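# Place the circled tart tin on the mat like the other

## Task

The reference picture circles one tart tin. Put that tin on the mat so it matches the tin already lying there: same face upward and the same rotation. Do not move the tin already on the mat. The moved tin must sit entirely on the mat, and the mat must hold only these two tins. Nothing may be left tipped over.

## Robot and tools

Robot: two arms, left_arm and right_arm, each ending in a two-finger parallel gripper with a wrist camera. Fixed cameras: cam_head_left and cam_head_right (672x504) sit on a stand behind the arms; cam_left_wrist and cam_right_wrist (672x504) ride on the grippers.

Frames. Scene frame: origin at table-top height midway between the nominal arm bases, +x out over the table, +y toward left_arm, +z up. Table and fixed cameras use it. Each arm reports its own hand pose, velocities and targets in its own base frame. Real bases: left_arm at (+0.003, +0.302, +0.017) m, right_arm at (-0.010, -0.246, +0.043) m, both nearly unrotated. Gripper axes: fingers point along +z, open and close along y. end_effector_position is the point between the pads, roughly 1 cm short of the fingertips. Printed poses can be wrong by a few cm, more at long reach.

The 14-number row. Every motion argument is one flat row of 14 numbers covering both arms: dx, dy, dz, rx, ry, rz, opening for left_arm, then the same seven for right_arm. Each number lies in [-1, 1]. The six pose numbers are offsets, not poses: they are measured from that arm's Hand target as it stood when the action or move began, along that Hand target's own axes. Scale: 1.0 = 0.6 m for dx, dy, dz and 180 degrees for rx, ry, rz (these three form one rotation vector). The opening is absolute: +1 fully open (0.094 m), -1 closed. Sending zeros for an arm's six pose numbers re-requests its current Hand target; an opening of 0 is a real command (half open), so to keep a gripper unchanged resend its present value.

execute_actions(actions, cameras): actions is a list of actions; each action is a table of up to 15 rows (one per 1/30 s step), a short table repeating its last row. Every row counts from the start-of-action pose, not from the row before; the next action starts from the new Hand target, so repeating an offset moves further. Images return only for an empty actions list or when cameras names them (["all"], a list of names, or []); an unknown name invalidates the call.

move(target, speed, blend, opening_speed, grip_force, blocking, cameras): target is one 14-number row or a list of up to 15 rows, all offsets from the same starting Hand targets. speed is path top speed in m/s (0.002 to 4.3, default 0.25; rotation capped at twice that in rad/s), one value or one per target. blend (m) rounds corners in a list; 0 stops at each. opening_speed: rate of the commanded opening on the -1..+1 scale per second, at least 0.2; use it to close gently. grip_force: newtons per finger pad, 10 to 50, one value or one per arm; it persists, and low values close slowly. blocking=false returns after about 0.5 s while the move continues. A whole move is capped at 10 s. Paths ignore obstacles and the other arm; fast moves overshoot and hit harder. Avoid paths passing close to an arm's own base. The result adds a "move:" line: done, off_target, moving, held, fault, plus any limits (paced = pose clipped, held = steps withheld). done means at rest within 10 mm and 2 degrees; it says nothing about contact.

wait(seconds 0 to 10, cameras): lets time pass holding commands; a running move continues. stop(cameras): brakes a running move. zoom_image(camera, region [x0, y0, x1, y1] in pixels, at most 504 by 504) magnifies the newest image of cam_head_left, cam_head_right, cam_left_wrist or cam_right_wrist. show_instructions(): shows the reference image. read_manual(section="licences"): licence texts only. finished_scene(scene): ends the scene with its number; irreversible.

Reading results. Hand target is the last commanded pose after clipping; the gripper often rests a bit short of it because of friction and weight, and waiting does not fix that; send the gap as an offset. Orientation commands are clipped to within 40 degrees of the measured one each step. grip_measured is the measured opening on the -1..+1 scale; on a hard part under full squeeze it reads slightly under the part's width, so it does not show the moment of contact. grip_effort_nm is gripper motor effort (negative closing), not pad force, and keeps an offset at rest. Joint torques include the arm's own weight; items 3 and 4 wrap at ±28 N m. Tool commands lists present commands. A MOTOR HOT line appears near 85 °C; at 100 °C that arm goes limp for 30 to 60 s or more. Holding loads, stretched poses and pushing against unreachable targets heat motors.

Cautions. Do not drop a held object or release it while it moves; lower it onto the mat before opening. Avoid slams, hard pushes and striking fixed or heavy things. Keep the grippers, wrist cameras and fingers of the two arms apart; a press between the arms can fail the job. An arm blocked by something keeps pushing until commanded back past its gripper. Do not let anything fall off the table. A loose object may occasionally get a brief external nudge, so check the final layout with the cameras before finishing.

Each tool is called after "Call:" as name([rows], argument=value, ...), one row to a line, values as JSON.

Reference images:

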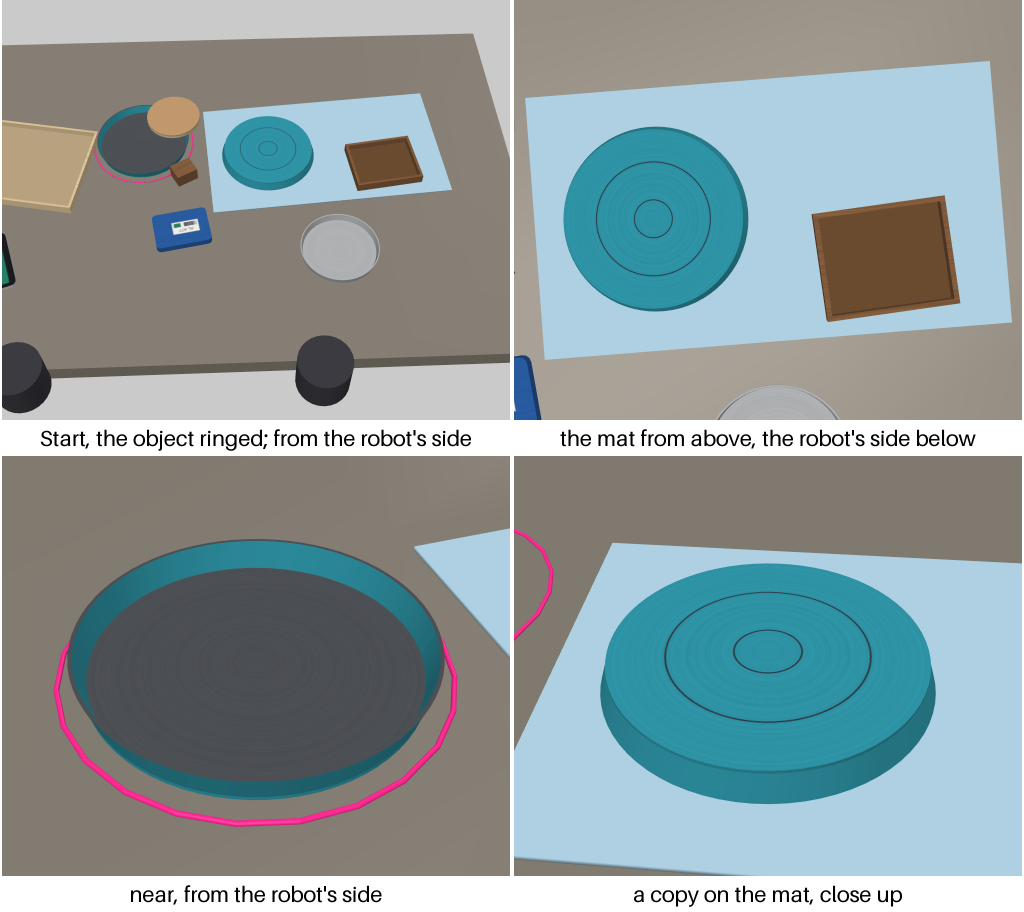

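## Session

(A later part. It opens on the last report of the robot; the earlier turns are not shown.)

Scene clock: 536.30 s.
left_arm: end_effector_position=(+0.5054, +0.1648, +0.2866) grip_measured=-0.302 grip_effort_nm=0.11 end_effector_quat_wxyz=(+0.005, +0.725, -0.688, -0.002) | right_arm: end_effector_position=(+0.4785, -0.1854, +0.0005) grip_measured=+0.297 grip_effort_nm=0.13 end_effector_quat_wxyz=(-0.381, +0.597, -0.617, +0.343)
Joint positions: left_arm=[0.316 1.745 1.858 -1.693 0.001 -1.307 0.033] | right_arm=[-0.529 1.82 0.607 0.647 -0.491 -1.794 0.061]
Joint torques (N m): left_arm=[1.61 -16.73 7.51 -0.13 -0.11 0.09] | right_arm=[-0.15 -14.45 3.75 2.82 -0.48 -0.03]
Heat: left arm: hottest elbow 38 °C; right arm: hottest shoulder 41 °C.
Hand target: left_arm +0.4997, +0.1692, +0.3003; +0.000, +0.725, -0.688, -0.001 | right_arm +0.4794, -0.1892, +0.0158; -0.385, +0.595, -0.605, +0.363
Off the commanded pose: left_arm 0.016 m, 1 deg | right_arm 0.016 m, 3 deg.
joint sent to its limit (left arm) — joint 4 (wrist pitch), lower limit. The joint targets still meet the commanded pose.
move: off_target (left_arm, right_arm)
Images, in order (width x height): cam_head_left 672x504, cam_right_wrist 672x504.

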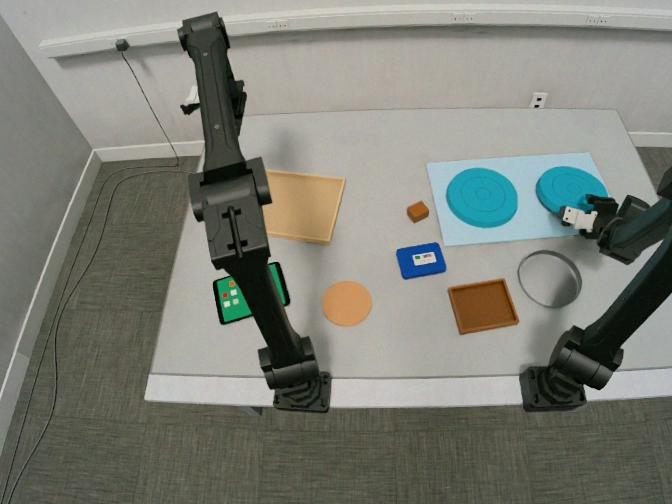

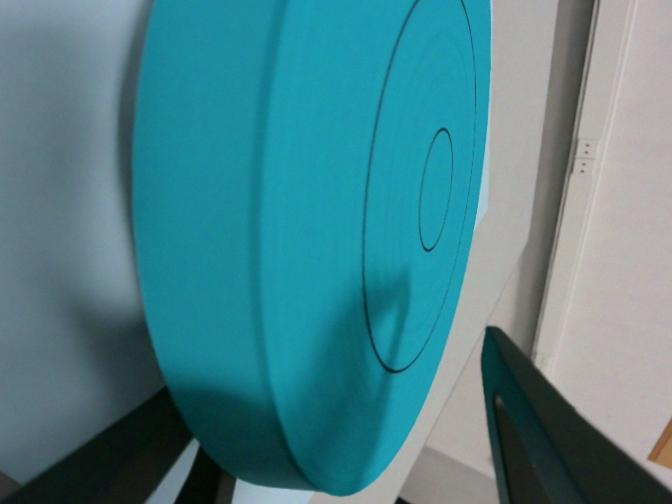

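Call:
move(target=[0,0,0,0,0,0,-0.3,0,0.05,-0.068,0,0,0,0.3], speed=0.12, cameras=["cam_head_left","cam_right_wrist"])

Call:
zoom_image(camera="cam_head_left", region=[430, 130, 672, 290])

Scene clock: 540.97 s.
left_arm: end_effector_position=(+0.5054, +0.1648, +0.2866) grip_measured=-0.302 grip_effort_nm=0.10 end_effector_quat_wxyz=(+0.005, +0.725, -0.688, -0.002) | right_arm: end_effector_position=(+0.4312, -0.1865, -0.0024) grip_measured=+0.297 grip_effort_nm=0.13 end_effector_quat_wxyz=(-0.384, +0.596, -0.614, +0.348)
Joint positions: left_arm=[0.316 1.745 1.858 -1.693 0.001 -1.307 0.033] | right_arm=[-0.604 1.787 0.496 0.715 -0.557 -1.838 0.061]
Joint torques (N m): left_arm=[1.67 -16.79 7.51 -0.12 -0.11 0.09] | right_arm=[-0.21 -12.4 2.89 2.71 -0.51 0.02]
Heat: left arm: hottest elbow 38 °C; right arm: hottest shoulder 41 °C.
Hand target: left_arm +0.4997, +0.1692, +0.3003; +0.000, +0.725, -0.688, -0.001 | right_arm +0.4295, -0.1890, +0.0068; -0.385, +0.595, -0.605, +0.362
Off the commanded pose: left_arm 0.016 m, 1 deg | right_arm 0.010 m, 2 deg.
joint sent to its limit (left arm) — joint 4 (wrist pitch), lower limit. The joint targets still meet the commanded pose.
move: off_target (left_arm)
Images, in order (width x height): cam_head_left 672x504, cam_right_wrist 672x504.

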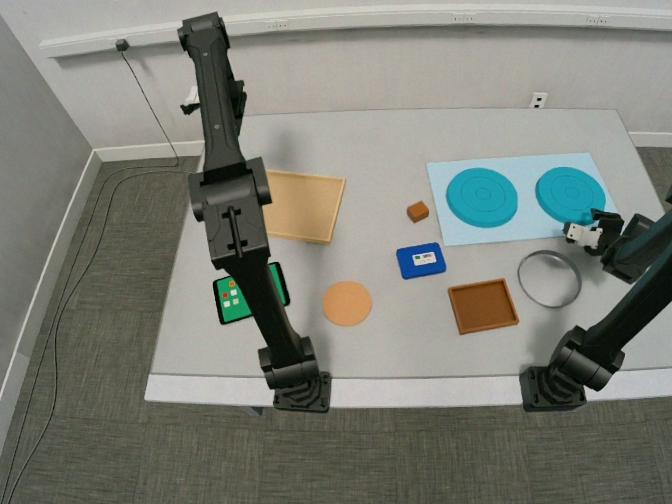

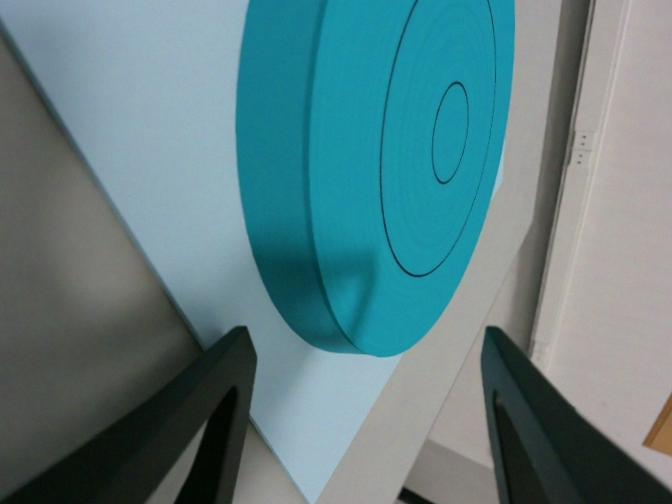

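Scaled by 2.083 from the camera's 672x504 image, which has a finer 960x720 frame.

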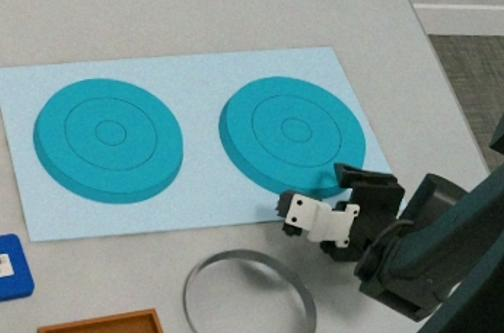

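Call:
move(target=[0,0,0,0,0,0,-0.3,0,-0.12,-0.16,0,0,0,0.3], speed=0.2)

Call:
finished_scene(scene=1)

Scene clock: 546.10 s.
left_arm: end_effector_position=(+0.5054, +0.1648, +0.2866) grip_measured=-0.302 grip_effort_nm=0.11 end_effector_quat_wxyz=(+0.005, +0.725, -0.688, -0.002) | right_arm: end_effector_position=(+0.3765, -0.1904, +0.1101) grip_measured=+0.297 grip_effort_nm=0.13 end_effector_quat_wxyz=(-0.387, +0.595, -0.606, +0.359)
Joint positions: left_arm=[0.316 1.745 1.858 -1.693 0.001 -1.307 0.033] | right_arm=[-0.722 1.278 0.439 0.246 -0.656 -1.914 0.061]
Joint torques (N m): left_arm=[1.61 -16.73 7.51 -0.12 -0.11 0.1] | right_arm=[-0.21 -7.3 7.1 1.29 -0.52 -0.02]
Heat: left arm: hottest elbow 38 °C; right arm: hottest shoulder 41 °C.
Hand target: left_arm +0.4997, +0.1692, +0.3003; +0.000, +0.725, -0.688, -0.001 | right_arm +0.3753, -0.1930, +0.1138; -0.385, +0.595, -0.605, +0.363
Off the commanded pose: left_arm 0.016 m, 1 deg | right_arm 0.005 m, 0 deg.
joint sent to its limit (left arm) — joint 4 (wrist pitch), lower limit. The joint targets still meet the commanded pose.
move: off_target (left_arm)

The scene is finished: the task was done.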